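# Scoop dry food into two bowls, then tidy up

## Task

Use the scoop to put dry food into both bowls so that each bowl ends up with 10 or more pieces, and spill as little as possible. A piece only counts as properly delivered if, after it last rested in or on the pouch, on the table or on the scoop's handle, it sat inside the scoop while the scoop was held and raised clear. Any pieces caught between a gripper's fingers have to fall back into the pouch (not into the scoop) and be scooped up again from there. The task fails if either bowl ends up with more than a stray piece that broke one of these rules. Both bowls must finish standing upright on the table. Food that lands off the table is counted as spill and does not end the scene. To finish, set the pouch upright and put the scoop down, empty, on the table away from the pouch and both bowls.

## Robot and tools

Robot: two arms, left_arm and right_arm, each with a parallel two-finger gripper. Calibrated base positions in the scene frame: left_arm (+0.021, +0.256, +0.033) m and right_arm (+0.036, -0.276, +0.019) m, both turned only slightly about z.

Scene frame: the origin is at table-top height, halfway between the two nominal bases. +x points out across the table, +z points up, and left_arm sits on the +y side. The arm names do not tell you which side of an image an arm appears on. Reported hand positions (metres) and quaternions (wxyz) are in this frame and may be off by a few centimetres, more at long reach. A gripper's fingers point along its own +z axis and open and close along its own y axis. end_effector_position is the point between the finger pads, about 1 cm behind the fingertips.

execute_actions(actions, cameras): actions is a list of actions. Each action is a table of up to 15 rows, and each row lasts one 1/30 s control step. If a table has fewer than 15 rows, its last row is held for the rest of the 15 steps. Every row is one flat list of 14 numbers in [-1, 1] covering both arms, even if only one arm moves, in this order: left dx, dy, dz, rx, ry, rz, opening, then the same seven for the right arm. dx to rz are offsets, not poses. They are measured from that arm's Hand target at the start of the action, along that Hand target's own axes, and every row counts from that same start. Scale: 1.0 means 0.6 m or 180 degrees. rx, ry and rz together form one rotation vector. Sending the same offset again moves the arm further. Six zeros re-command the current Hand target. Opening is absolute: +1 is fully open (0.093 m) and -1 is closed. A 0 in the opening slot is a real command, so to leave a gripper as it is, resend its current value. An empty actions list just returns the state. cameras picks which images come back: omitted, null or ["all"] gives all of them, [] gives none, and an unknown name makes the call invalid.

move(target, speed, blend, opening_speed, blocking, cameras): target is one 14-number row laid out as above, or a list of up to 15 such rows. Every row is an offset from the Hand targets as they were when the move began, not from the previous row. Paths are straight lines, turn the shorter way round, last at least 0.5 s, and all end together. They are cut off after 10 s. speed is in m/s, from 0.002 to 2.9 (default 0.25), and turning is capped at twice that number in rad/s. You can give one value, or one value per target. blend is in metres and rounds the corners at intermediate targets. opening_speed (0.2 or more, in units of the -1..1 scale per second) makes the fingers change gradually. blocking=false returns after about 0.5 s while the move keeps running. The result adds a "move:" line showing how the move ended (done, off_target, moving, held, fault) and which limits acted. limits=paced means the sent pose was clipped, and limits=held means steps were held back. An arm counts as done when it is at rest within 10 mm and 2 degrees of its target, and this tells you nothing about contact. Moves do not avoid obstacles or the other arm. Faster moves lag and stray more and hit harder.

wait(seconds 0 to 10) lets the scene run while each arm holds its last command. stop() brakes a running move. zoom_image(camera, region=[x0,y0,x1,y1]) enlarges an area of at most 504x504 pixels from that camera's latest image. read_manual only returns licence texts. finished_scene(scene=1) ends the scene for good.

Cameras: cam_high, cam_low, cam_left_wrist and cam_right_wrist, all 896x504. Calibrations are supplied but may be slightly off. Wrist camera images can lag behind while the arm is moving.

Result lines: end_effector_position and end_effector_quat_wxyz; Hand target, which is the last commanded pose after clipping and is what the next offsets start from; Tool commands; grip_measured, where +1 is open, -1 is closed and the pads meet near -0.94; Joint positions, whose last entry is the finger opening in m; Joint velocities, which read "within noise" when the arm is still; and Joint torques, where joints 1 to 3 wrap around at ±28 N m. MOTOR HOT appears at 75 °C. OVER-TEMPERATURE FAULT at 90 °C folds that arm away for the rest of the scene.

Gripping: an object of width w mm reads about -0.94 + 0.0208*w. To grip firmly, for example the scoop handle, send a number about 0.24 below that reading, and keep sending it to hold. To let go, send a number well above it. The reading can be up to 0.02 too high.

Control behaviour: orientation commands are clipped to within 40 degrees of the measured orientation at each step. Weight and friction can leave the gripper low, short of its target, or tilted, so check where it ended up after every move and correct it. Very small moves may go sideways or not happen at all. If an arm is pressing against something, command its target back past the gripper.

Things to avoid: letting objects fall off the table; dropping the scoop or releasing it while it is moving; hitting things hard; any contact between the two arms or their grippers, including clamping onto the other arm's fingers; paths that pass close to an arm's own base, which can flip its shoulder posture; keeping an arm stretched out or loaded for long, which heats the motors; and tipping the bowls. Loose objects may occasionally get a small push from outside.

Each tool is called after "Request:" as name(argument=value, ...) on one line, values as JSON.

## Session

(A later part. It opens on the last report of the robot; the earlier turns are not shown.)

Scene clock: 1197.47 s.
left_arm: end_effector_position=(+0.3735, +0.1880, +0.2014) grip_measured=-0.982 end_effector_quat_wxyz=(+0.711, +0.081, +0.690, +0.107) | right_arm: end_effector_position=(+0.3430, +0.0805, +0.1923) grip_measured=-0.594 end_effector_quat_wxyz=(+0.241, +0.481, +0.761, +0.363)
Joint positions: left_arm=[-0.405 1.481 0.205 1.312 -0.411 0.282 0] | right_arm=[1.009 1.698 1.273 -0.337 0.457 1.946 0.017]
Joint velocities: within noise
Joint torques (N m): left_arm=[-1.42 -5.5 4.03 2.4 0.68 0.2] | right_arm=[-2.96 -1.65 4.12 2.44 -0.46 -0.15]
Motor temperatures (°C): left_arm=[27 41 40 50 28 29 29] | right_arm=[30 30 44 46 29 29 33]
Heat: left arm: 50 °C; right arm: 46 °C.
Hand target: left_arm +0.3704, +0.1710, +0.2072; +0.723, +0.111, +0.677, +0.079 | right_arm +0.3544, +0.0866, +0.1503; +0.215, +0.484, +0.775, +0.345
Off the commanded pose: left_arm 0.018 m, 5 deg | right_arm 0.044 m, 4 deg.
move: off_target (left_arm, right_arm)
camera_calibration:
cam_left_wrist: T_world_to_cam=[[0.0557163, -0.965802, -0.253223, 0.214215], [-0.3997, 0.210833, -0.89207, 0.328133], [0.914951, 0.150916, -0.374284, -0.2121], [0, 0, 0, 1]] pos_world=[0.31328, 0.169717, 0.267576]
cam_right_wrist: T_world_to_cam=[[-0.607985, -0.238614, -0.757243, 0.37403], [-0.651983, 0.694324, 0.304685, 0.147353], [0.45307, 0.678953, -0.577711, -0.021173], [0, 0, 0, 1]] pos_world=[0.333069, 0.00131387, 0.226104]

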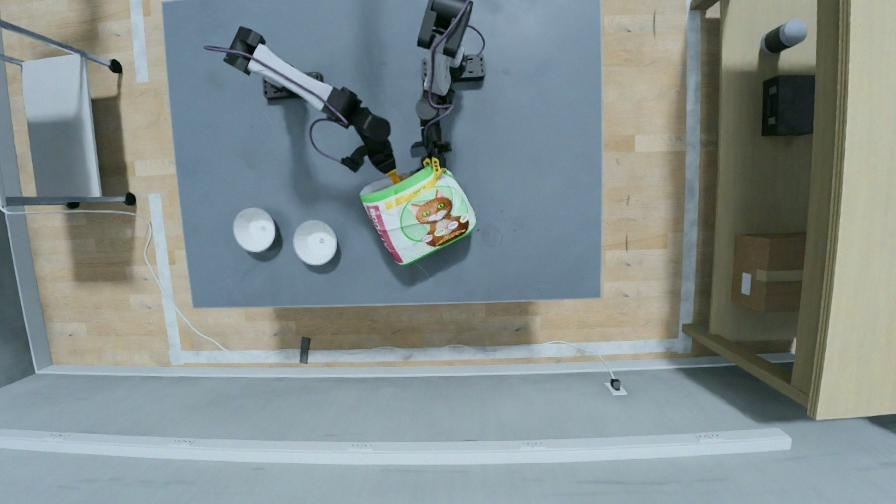

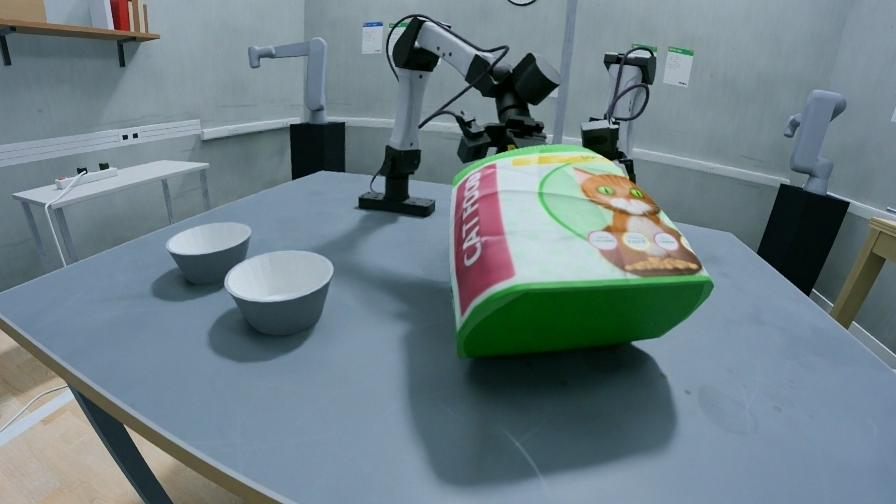

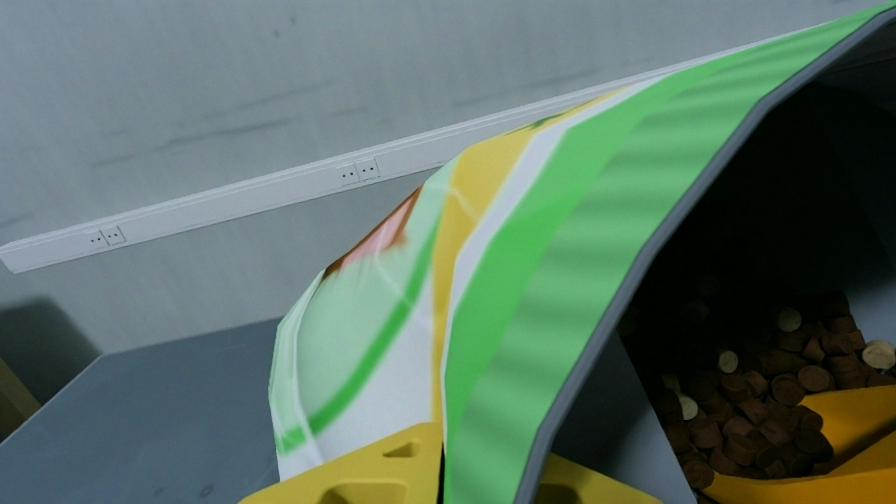

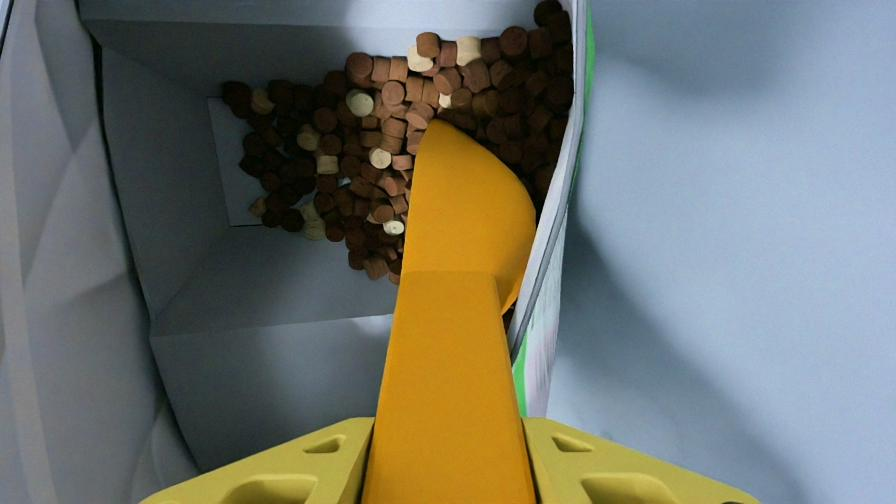

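Request:
move(target=[[0,0,0,0,0,0,-1,-0.012,0.0087,-0.0393,-0.1222,0,0,-0.935],[0,0,0,0,0,0,-1,0,0.0065,-0.1415,-0.189,0,0,-0.935]], speed=0.1)

Request:
zoom_image(camera="cam_left_wrist", region=[600, 250, 896, 504])

Scene clock: 1228.77 s.
left_arm: end_effector_position=(+0.3724, +0.1875, +0.1953) grip_measured=-0.982 end_effector_quat_wxyz=(+0.703, +0.087, +0.697, +0.109) | right_arm: end_effector_position=(+0.3020, +0.0638, +0.1967) grip_measured=-0.594 end_effector_quat_wxyz=(+0.342, +0.398, +0.656, +0.542)
Joint positions: left_arm=[-0.407 1.481 0.199 1.294 -0.411 0.283 0] | right_arm=[1.145 1.562 0.673 0.658 0.679 1.7 0.017]
Joint velocities: within noise
Joint torques (N m): left_arm=[-1.24 -5.67 4.48 2.57 0.68 0.19] | right_arm=[0.9 -7.65 5.16 2.53 0.31 -0.28]
Motor temperatures (°C): left_arm=[27 40 40 57 28 29 29] | right_arm=[30 31 44 47 29 29 33]
Heat: left arm: 57 °C; right arm: 47 °C.
Hand target: left_arm +0.3704, +0.1709, +0.2073; +0.723, +0.111, +0.677, +0.079 | right_arm +0.3001, +0.0601, +0.2101; +0.348, +0.400, +0.640, +0.557
Off the commanded pose: left_arm 0.020 m, 5 deg | right_arm 0.014 m, 3 deg.
move: off_target (left_arm, right_arm)
camera_calibration:
cam_left_wrist: T_world_to_cam=[[0.0474776, -0.963384, -0.26389, 0.217059], [-0.4186, 0.220681, -0.880951, 0.325334], [0.906929, 0.15229, -0.392795, -0.206863], [0, 0, 0, 1]] pos_world=[0.31349, 0.168819, 0.262628]
cam_right_wrist: T_world_to_cam=[[-0.213682, -0.066298, -0.974651, 0.261206], [-0.774039, 0.620164, 0.127515, 0.207429], [0.59599, 0.781665, -0.183835, -0.115868], [0, 0, 0, 1]] pos_world=[0.28543, -0.020753, 0.206834]

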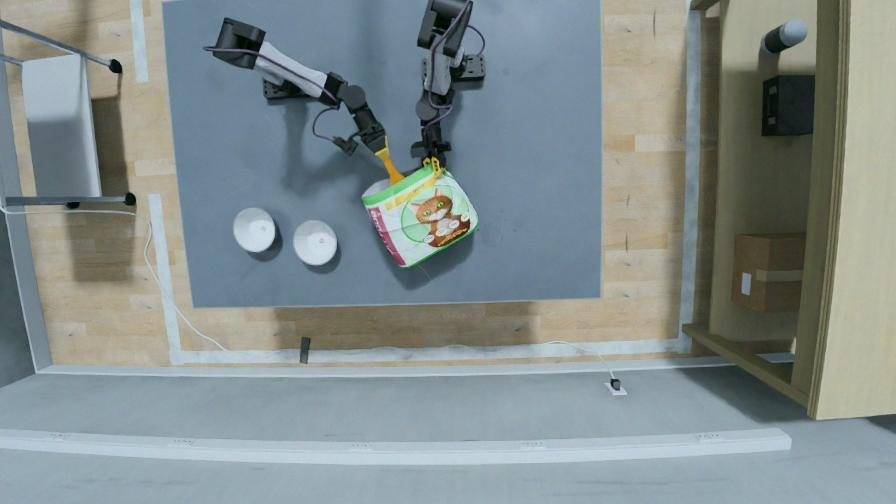

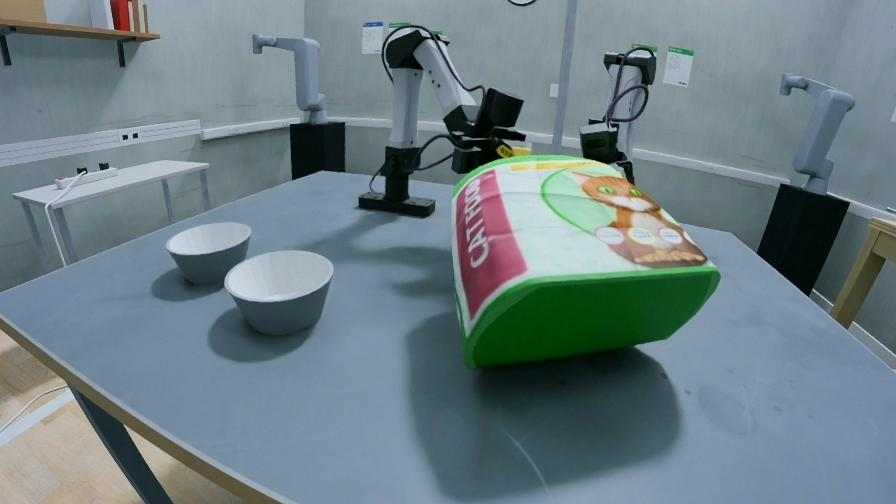

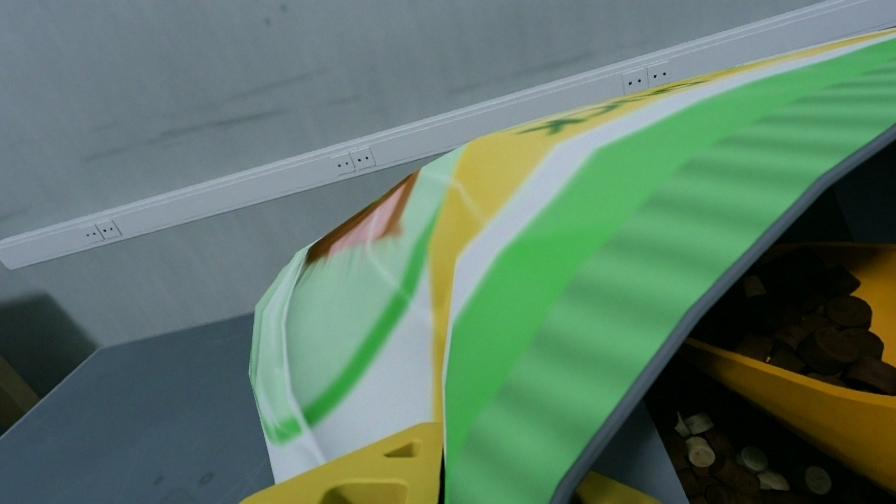

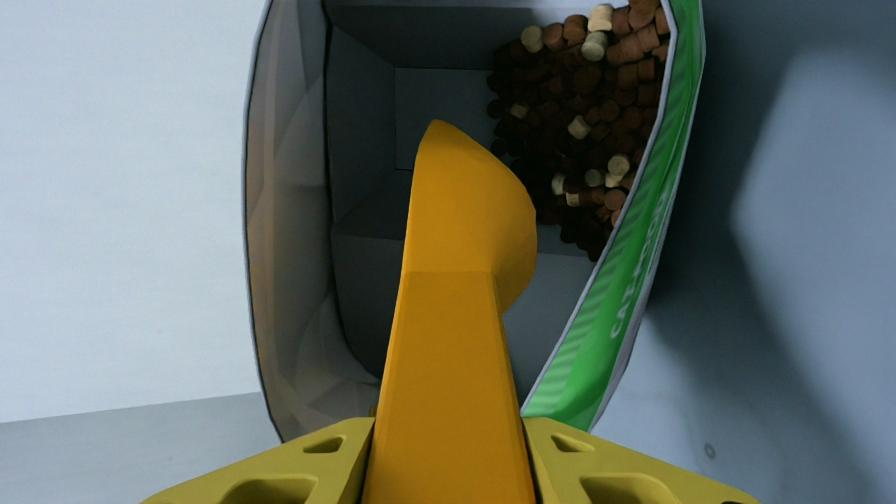

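Scaled by 1.703 from the camera's 896x504 image, which has a finer 1280x720 frame.

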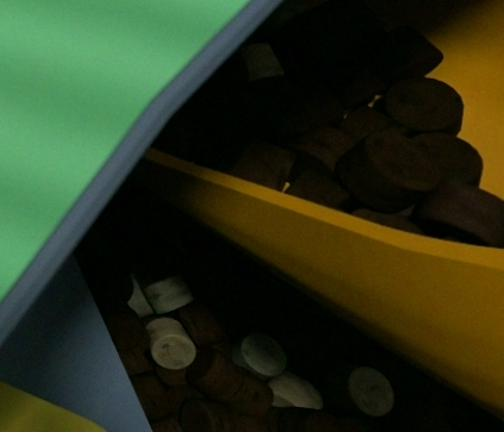

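Request:
move(target=[0,0,0,0,0,0,-1,0.0122,0.0363,-0.28,-0.0328,0.0776,-0.0068,-0.935], speed=0.12)

Request:
zoom_image(camera="cam_high", region=[300, 80, 480, 240])

Scene clock: 1274.37 s.
left_arm: end_effector_position=(+0.3724, +0.1875, +0.1953) grip_measured=-0.982 end_effector_quat_wxyz=(+0.703, +0.087, +0.697, +0.109) | right_arm: end_effector_position=(+0.1501, -0.0013, +0.2559) grip_measured=-0.594 end_effector_quat_wxyz=(+0.288, +0.303, +0.654, +0.631)
Joint positions: left_arm=[-0.407 1.481 0.199 1.294 -0.411 0.284 0] | right_arm=[1.644 0.861 0.359 0.436 0.943 1.63 0.017]
Joint velocities: within noise
Joint torques (N m): left_arm=[-1.25 -5.64 4.48 2.57 0.67 0.18] | right_arm=[1.01 -1.91 6.09 2.09 0.2 -0.26]
Motor temperatures (°C): left_arm=[27 39 40 59 29 29 29] | right_arm=[30 34 43 51 29 29 33]
Heat: left arm: 59 °C; right arm: 51 °C.
Hand target: left_arm +0.3704, +0.1709, +0.2073; +0.723, +0.111, +0.677, +0.079 | right_arm +0.1501, -0.0051, +0.2548; +0.293, +0.304, +0.652, +0.630
Off the commanded pose: left_arm 0.021 m, 5 deg | right_arm 0.004 m, 1 deg.
move: off_target (left_arm)
camera_calibration:
cam_left_wrist: T_world_to_cam=[[0.0475441, -0.963281, -0.264254, 0.217116], [-0.418573, 0.220992, -0.880886, 0.325257], [0.906938, 0.15249, -0.392696, -0.206925], [0, 0, 0, 1]] pos_world=[0.313489, 0.168819, 0.262629]
cam_right_wrist: T_world_to_cam=[[-0.100815, -0.00812559, -0.994872, 0.270417], [-0.911173, 0.402285, 0.089048, 0.152776], [0.399499, 0.915478, -0.0479603, 0.0312997], [0, 0, 0, 1]] pos_world=[0.153964, -0.0879166, 0.256927]

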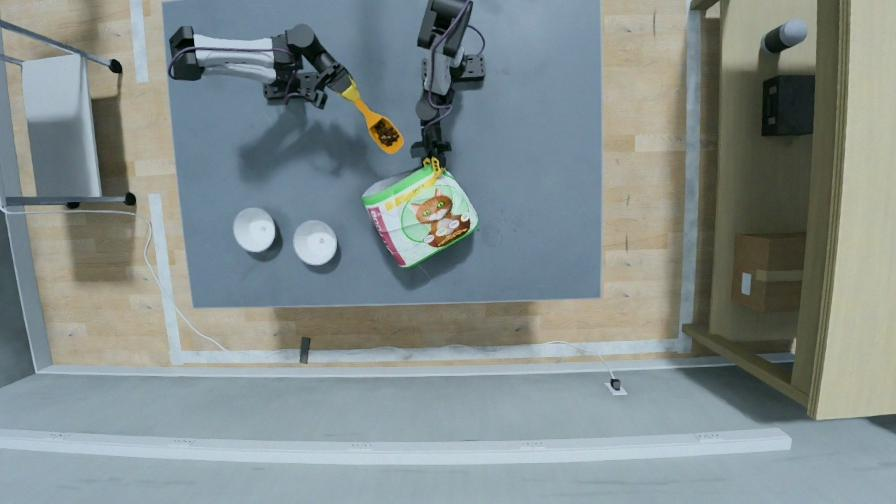

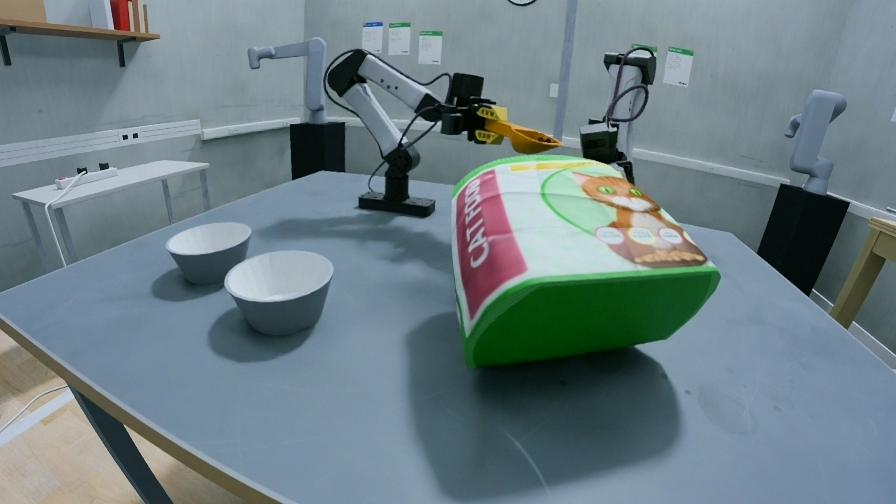

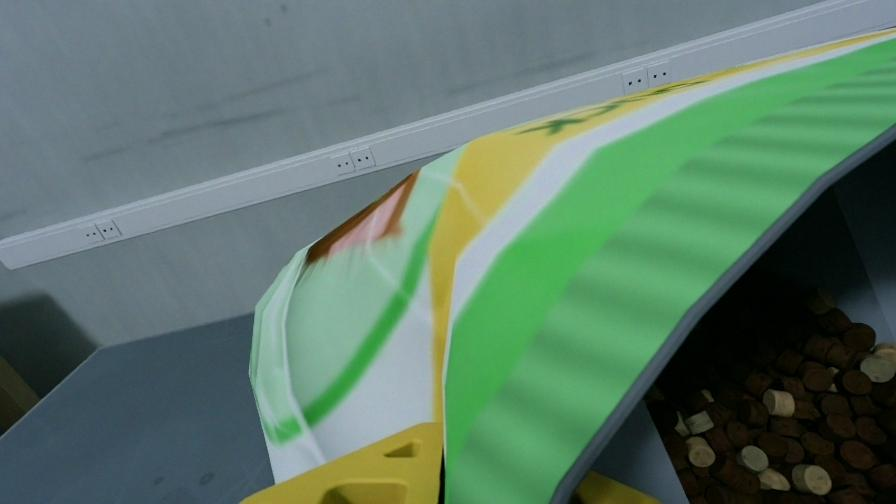

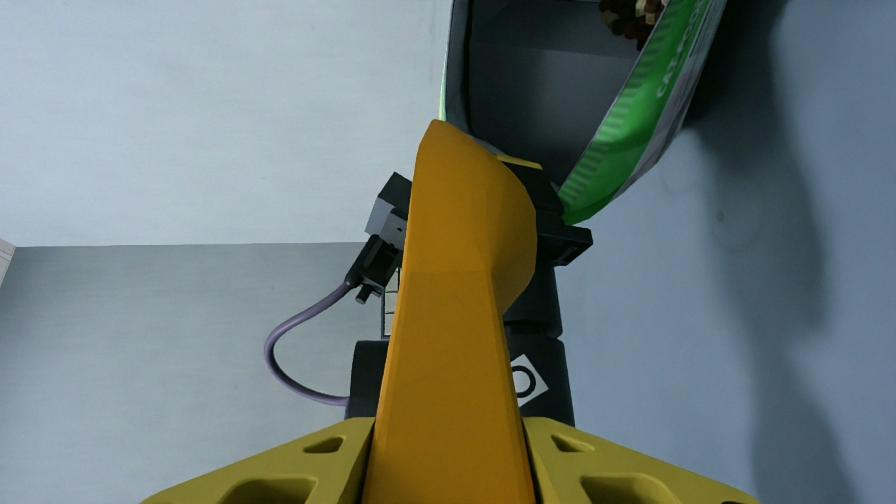

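Scaled by 2.800 from the camera's 896x504 image, which has a finer 1280x720 frame.

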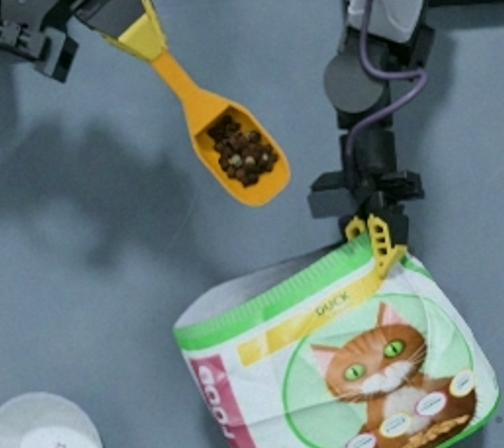

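Request:
zoom_image(camera="cam_high", region=[360, 110, 410, 160])

Scaled by 10.080 from the camera's 896x504 image, which has a finer 1280x720 frame.

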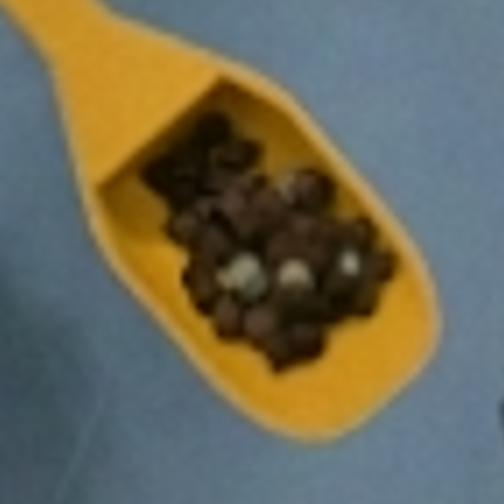

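Request:
move(target=[[0.0192,-0.0054,-0.0012,0,0,0,-1,-0.2478,0.0777,0.0723,-0.0278,-0.0556,0,-0.935],[0.0192,-0.0054,-0.0012,0,0,0,-1,-0.5224,-0.09,0.0502,-0.0278,-0.1667,0,-0.935]], speed=0.14, blend=[0.05,0])

Request:
zoom_image(camera="cam_high", region=[220, 130, 380, 280])

Scene clock: 1315.03 s.
left_arm: end_effector_position=(+0.3713, +0.1879, +0.1943) grip_measured=-0.982 end_effector_quat_wxyz=(+0.716, +0.080, +0.685, +0.106) | right_arm: end_effector_position=(+0.3753, -0.2267, +0.1960) grip_measured=-0.594 end_effector_quat_wxyz=(+0.463, +0.450, +0.532, +0.547)
Joint positions: left_arm=[-0.407 1.558 0.182 1.429 -0.411 0.284 0] | right_arm=[0.112 1.263 0.143 1.148 -0.047 1.573 0.017]
Joint velocities: within noise
Joint torques (N m): left_arm=[-1.29 -4.21 3.99 2.36 0.68 0.17] | right_arm=[-0.31 -2.1 4.56 2.85 -0.16 -0.12]
Motor temperatures (°C): left_arm=[27 39 39 60 29 29 30] | right_arm=[30 31 44 51 29 29 33]
Heat: left arm: 60 °C; right arm: 51 °C.
Hand target: left_arm +0.3703, +0.1709, +0.1952; +0.723, +0.111, +0.677, +0.079 | right_arm +0.3733, -0.2269, +0.1997; +0.465, +0.444, +0.526, +0.557
Off the commanded pose: left_arm 0.017 m, 5 deg | right_arm 0.004 m, 2 deg.
move: off_target (left_arm)
camera_calibration:
cam_left_wrist: T_world_to_cam=[[0.0569329, -0.967048, -0.248146, 0.211298], [-0.385863, 0.207922, -0.898821, 0.317613], [0.920798, 0.146923, -0.36131, -0.216614], [0, 0, 0, 1]] pos_world=[0.309983, 0.170122, 0.259645]
cam_right_wrist: T_world_to_cam=[[-0.0250173, 0.0507633, -0.998397, 0.21725], [-0.578246, 0.813947, 0.0558743, 0.428863], [0.815479, 0.578717, 0.00899088, -0.0988591], [0, 0, 0, 1]] pos_world=[0.334041, -0.302889, 0.193828]

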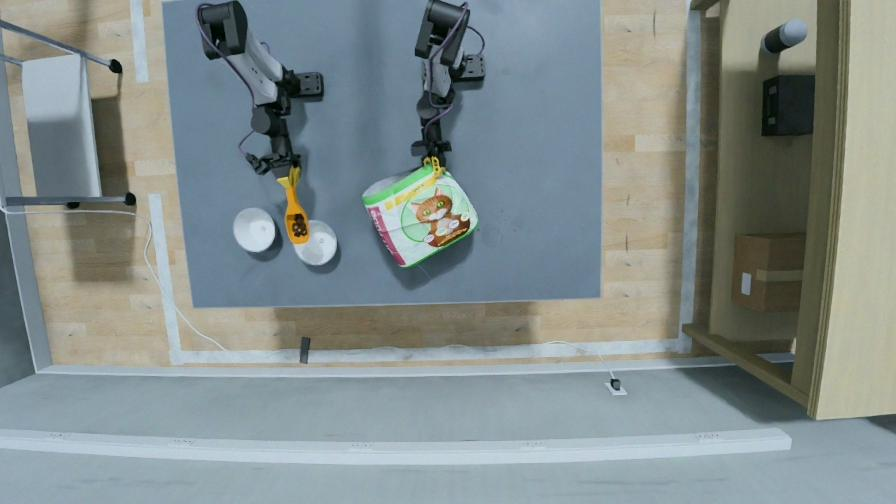

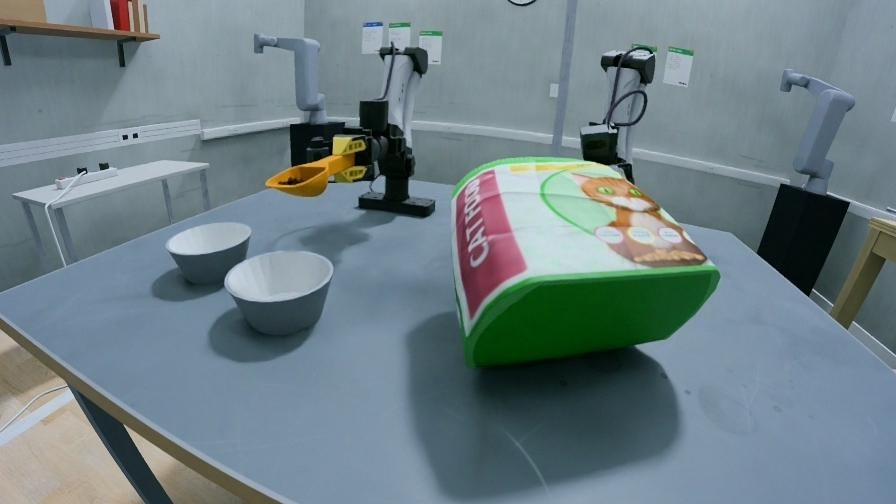

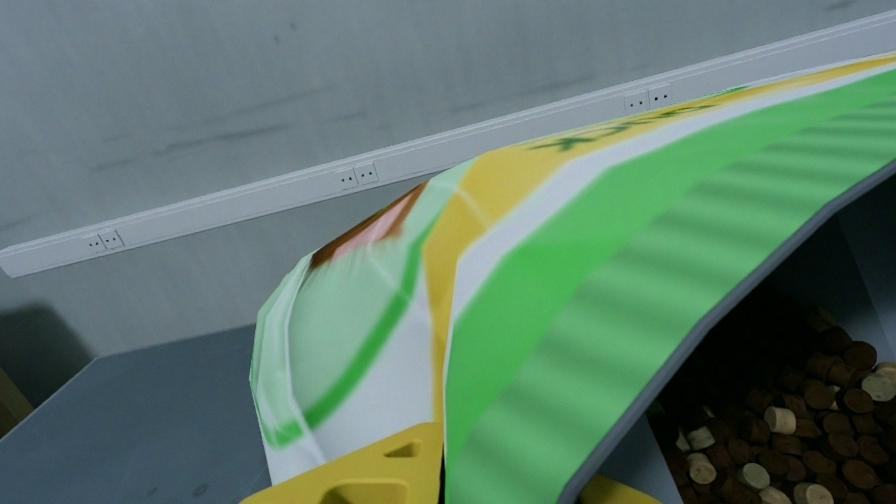

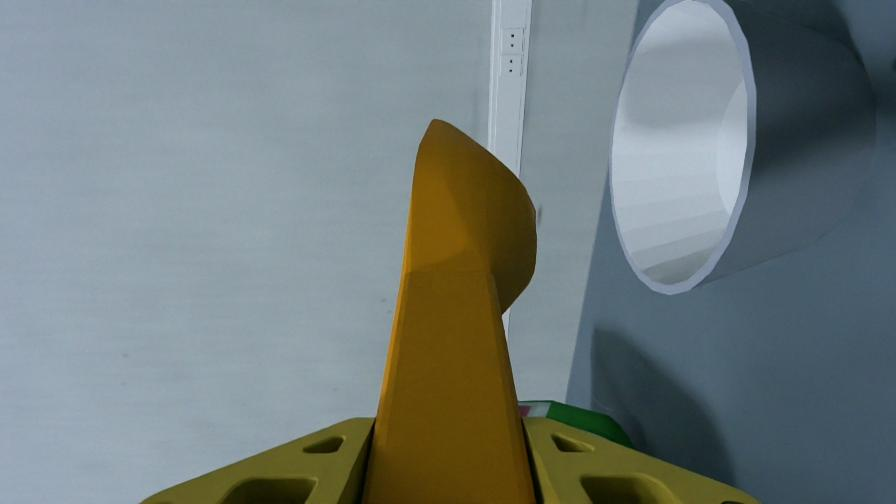

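Scaled by 3.150 from the camera's 896x504 image, which has a finer 1280x720 frame.

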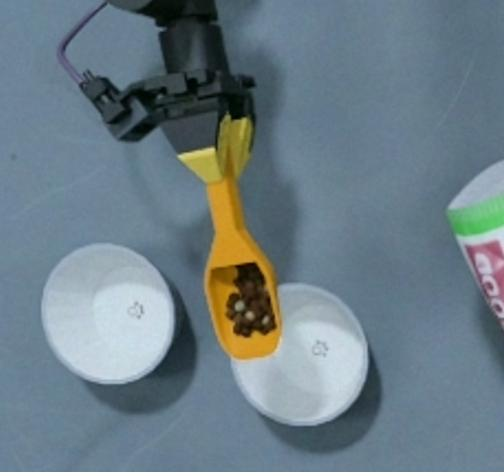

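Request:
move(target=[0,0,0,0,0,0,-1,0,0.0085,0.0613,0.2111,0,0,-0.935], speed=0.25, cameras=["cam_high","cam_low"])

Request:
zoom_image(camera="cam_high", region=[260, 180, 350, 280])

Scene clock: 1334.87 s.
left_arm: end_effector_position=(+0.3713, +0.1879, +0.1943) grip_measured=-0.982 end_effector_quat_wxyz=(+0.716, +0.080, +0.685, +0.106) | right_arm: end_effector_position=(+0.4013, -0.2235, +0.1915) grip_measured=-0.594 end_effector_quat_wxyz=(+0.282, +0.581, +0.681, +0.345)
Joint positions: left_arm=[-0.407 1.558 0.182 1.429 -0.411 0.284 0] | right_arm=[0.112 1.212 0.806 -0.242 -0.047 1.557 0.017]
Joint velocities: within noise
Joint torques (N m): left_arm=[-1.31 -4.21 4.01 2.35 0.68 0.18] | right_arm=[1.09 -3.28 10.37 2.21 0.08 -0.26]
Motor temperatures (°C): left_arm=[27 38 39 60 29 29 30] | right_arm=[30 31 44 52 28 29 33]
Heat: left arm: 60 °C; right arm: 52 °C.
Hand target: left_arm +0.3703, +0.1709, +0.1952; +0.723, +0.111, +0.677, +0.079 | right_arm +0.4092, -0.2205, +0.2067; +0.295, +0.571, +0.679, +0.355
Off the commanded pose: left_arm 0.017 m, 5 deg | right_arm 0.017 m, 2 deg.
move: off_target (left_arm, right_arm)
Images, in order (width x height): cam_high 896x504, cam_low 896x504.

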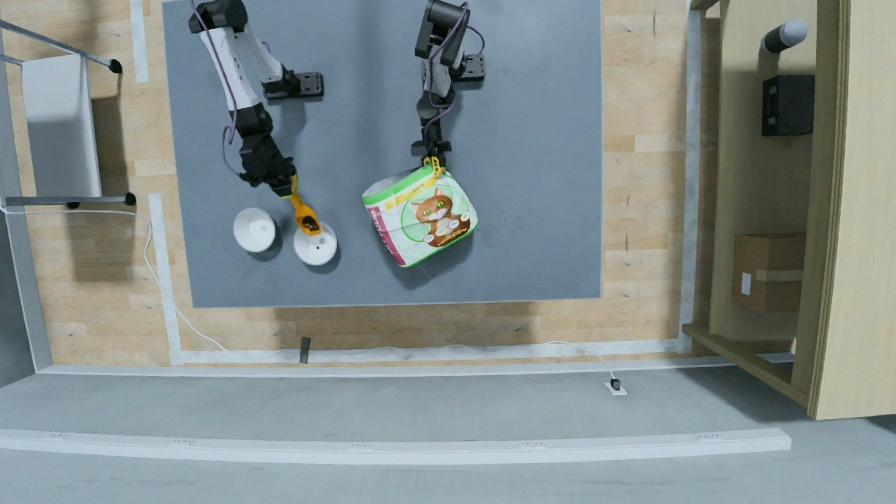

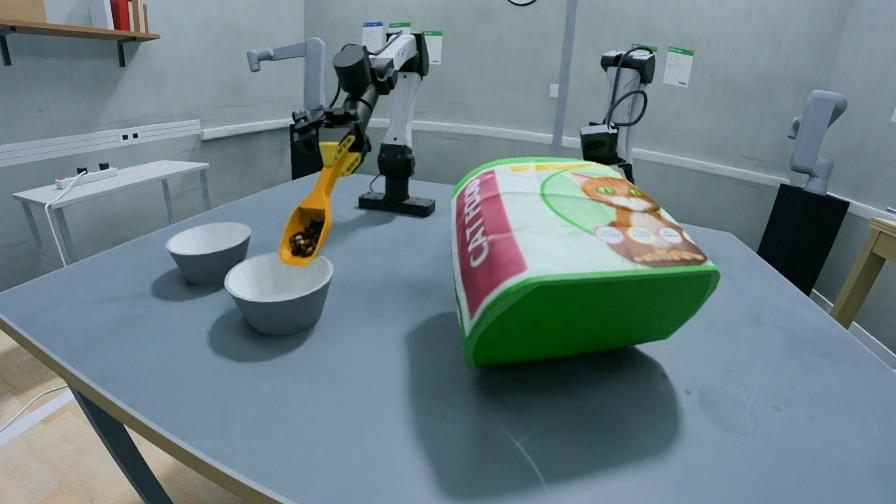

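Scaled by 5.040 from the camera's 896x504 image, which has a finer 1280x720 frame.

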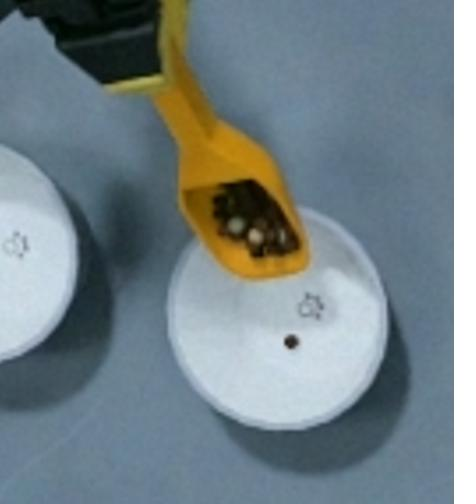

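Request:
move(target=[0,0,0,0,0,0,-1,-0.0242,0.0835,0.0087,0.0667,0,0,-0.935], speed=0.2, cameras=["cam_high","cam_low"])

Request:
zoom_image(camera="cam_high", region=[260, 180, 350, 280])

Scene clock: 1353.03 s.
left_arm: end_effector_position=(+0.3713, +0.1879, +0.1943) grip_measured=-0.982 end_effector_quat_wxyz=(+0.716, +0.080, +0.685, +0.106) | right_arm: end_effector_position=(+0.4378, -0.2294, +0.2337) grip_measured=-0.594 end_effector_quat_wxyz=(+0.228, +0.604, +0.714, +0.271)
Joint positions: left_arm=[-0.407 1.558 0.182 1.429 -0.411 0.284 0] | right_arm=[0.085 1.467 1.308 -0.688 -0.05 1.518 0.017]
Joint velocities: within noise
Joint torques (N m): left_arm=[-1.35 -4.18 4.01 2.34 0.68 0.18] | right_arm=[-0.31 -4.89 10.18 1.82 -0.12 -0.24]
Motor temperatures (°C): left_arm=[27 38 39 60 29 29 30] | right_arm=[30 31 47 50 28 29 33]
Heat: left arm: 60 °C; right arm: 50 °C.
Hand target: left_arm +0.3703, +0.1709, +0.1952; +0.723, +0.111, +0.677, +0.079 | right_arm +0.4443, -0.2294, +0.2447; +0.234, +0.599, +0.712, +0.282
Off the commanded pose: left_arm 0.017 m, 5 deg | right_arm 0.013 m, 2 deg.
move: off_target (left_arm, right_arm)
Images, in order (width x height): cam_high 896x504, cam_low 896x504.

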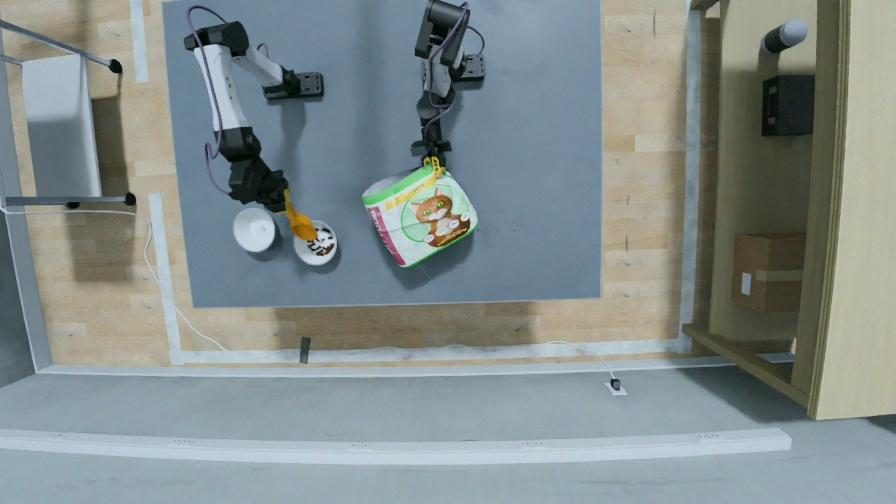

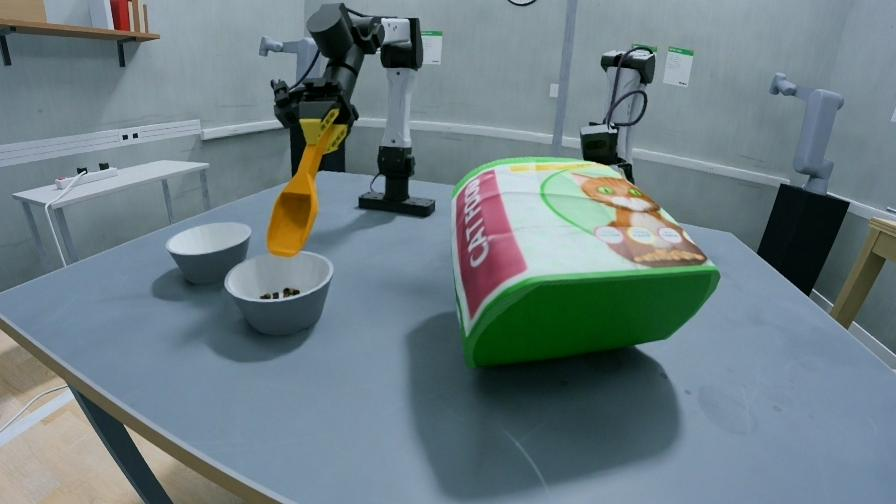

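Scaled by 5.040 from the camera's 896x504 image, which has a finer 1280x720 frame.

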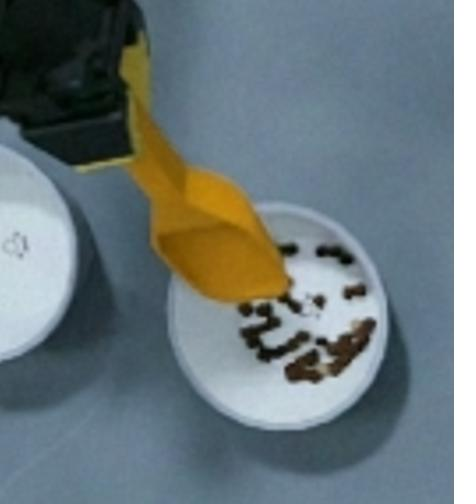

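Request:
move(target=[[0,0,0,0,0,0,-1,0.0682,0.0177,-0.1775,-0.2056,0,0,-0.935],[0,0,0,0,0,0,-1,0.2977,-0.0927,-0.2803,-0.2034,0.0993,-0.0539,-0.935],[0,0,0,0,0,0,-1,0.458,-0.2072,-0.3643,-0.0919,0.1396,-0.1111,-0.935]], speed=0.25, blend=[0.04,0.05,0])

Request:
zoom_image(camera="cam_high", region=[300, 100, 500, 280])

Scene clock: 1379.10 s.
left_arm: end_effector_position=(+0.3713, +0.1879, +0.1943) grip_measured=-0.982 end_effector_quat_wxyz=(+0.716, +0.080, +0.685, +0.106) | right_arm: end_effector_position=(+0.1589, -0.0024, +0.3082) grip_measured=-0.594 end_effector_quat_wxyz=(+0.199, +0.347, +0.800, +0.447)
Joint positions: left_arm=[-0.407 1.558 0.182 1.429 -0.411 0.284 0] | right_arm=[1.465 1.023 1.128 -0.793 0.607 1.999 0.017]
Joint velocities: within noise
Joint torques (N m): left_arm=[-1.29 -4.18 4.01 2.35 0.68 0.17] | right_arm=[1.01 -1.39 9.72 1.87 0.51 -0.1]
Motor temperatures (°C): left_arm=[27 37 38 60 29 29 30] | right_arm=[30 32 48 50 28 29 33]
Heat: left arm: 60 °C; right arm: 50 °C.
Hand target: left_arm +0.3703, +0.1709, +0.1952; +0.723, +0.111, +0.677, +0.079 | right_arm +0.1601, -0.0009, +0.3211; +0.202, +0.353, +0.790, +0.459
Off the commanded pose: left_arm 0.017 m, 5 deg | right_arm 0.013 m, 2 deg.
move: off_target (left_arm, right_arm)
camera_calibration:
cam_left_wrist: T_world_to_cam=[[0.0569329, -0.967048, -0.248146, 0.211298], [-0.385863, 0.207922, -0.898821, 0.317613], [0.920798, 0.146923, -0.36131, -0.216614], [0, 0, 0, 1]] pos_world=[0.309983, 0.170122, 0.259645]
cam_right_wrist: T_world_to_cam=[[-0.440465, -0.344478, -0.829051, 0.325406], [-0.857866, 0.43375, 0.275547, 0.0906498], [0.264681, 0.832584, -0.486568, 0.187657], [0, 0, 0, 1]] pos_world=[0.171426, -0.0834647, 0.336108]

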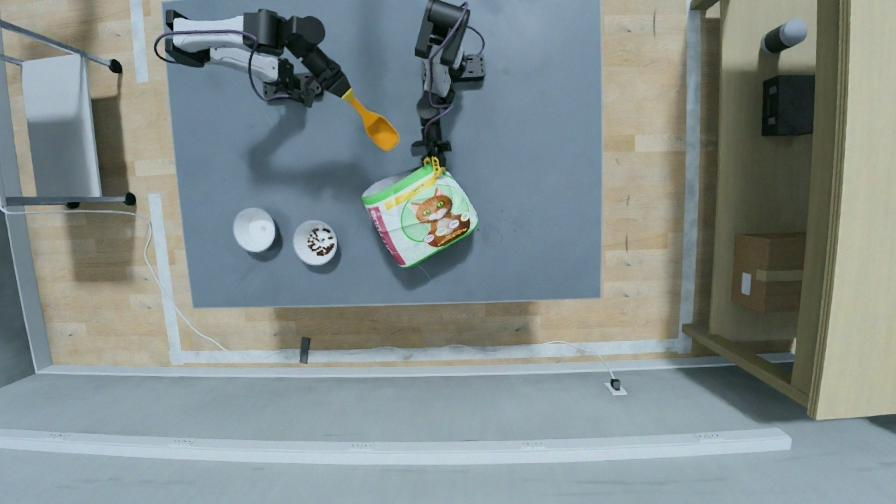

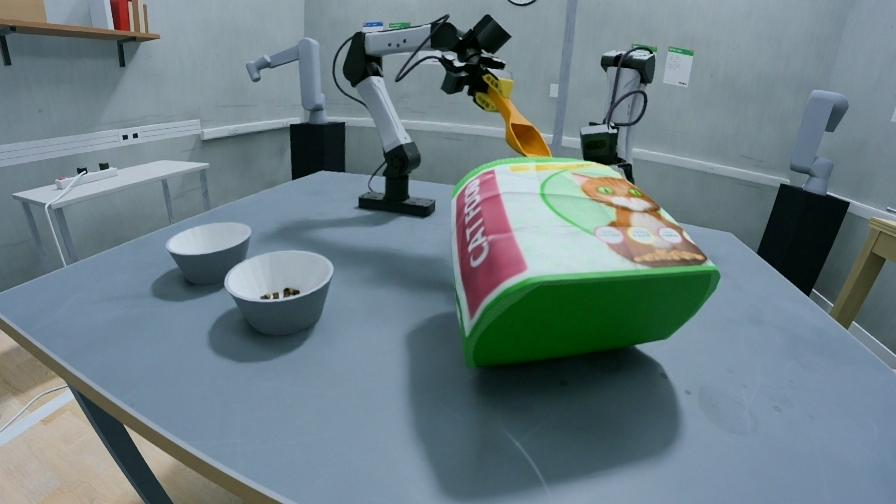

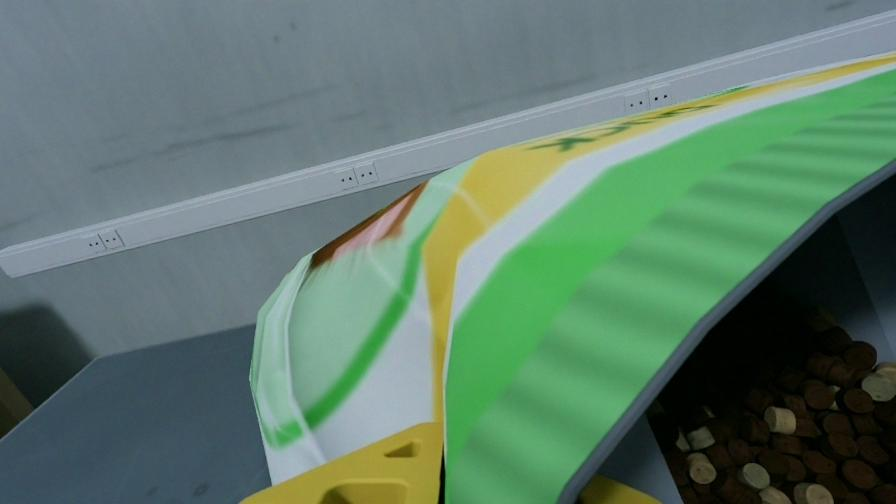

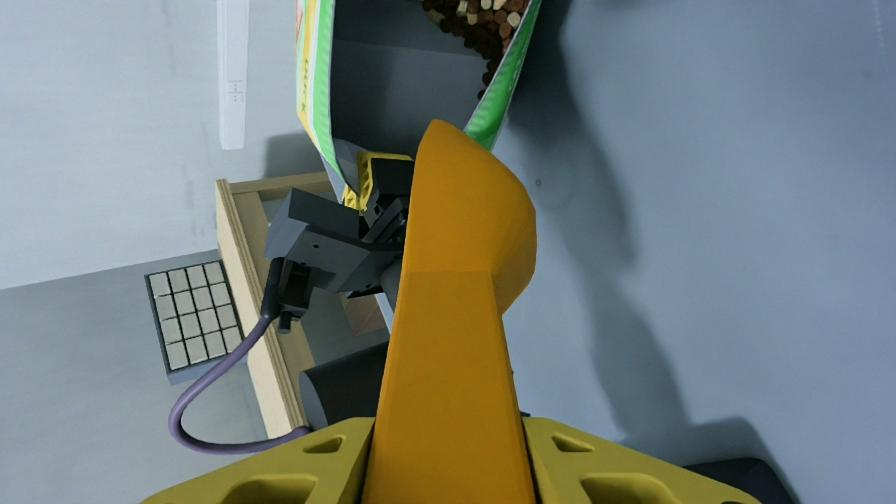

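Scaled by 2.520 from the camera's 896x504 image, which has a finer 1280x720 frame.

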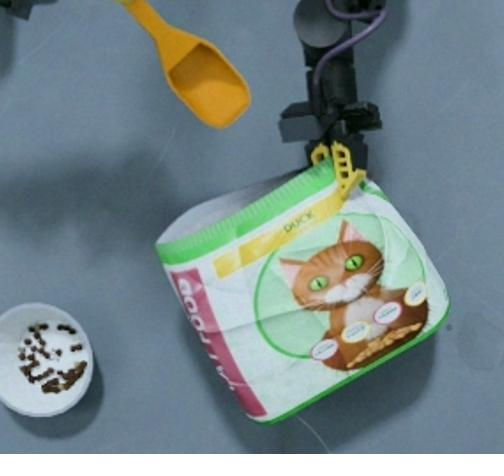

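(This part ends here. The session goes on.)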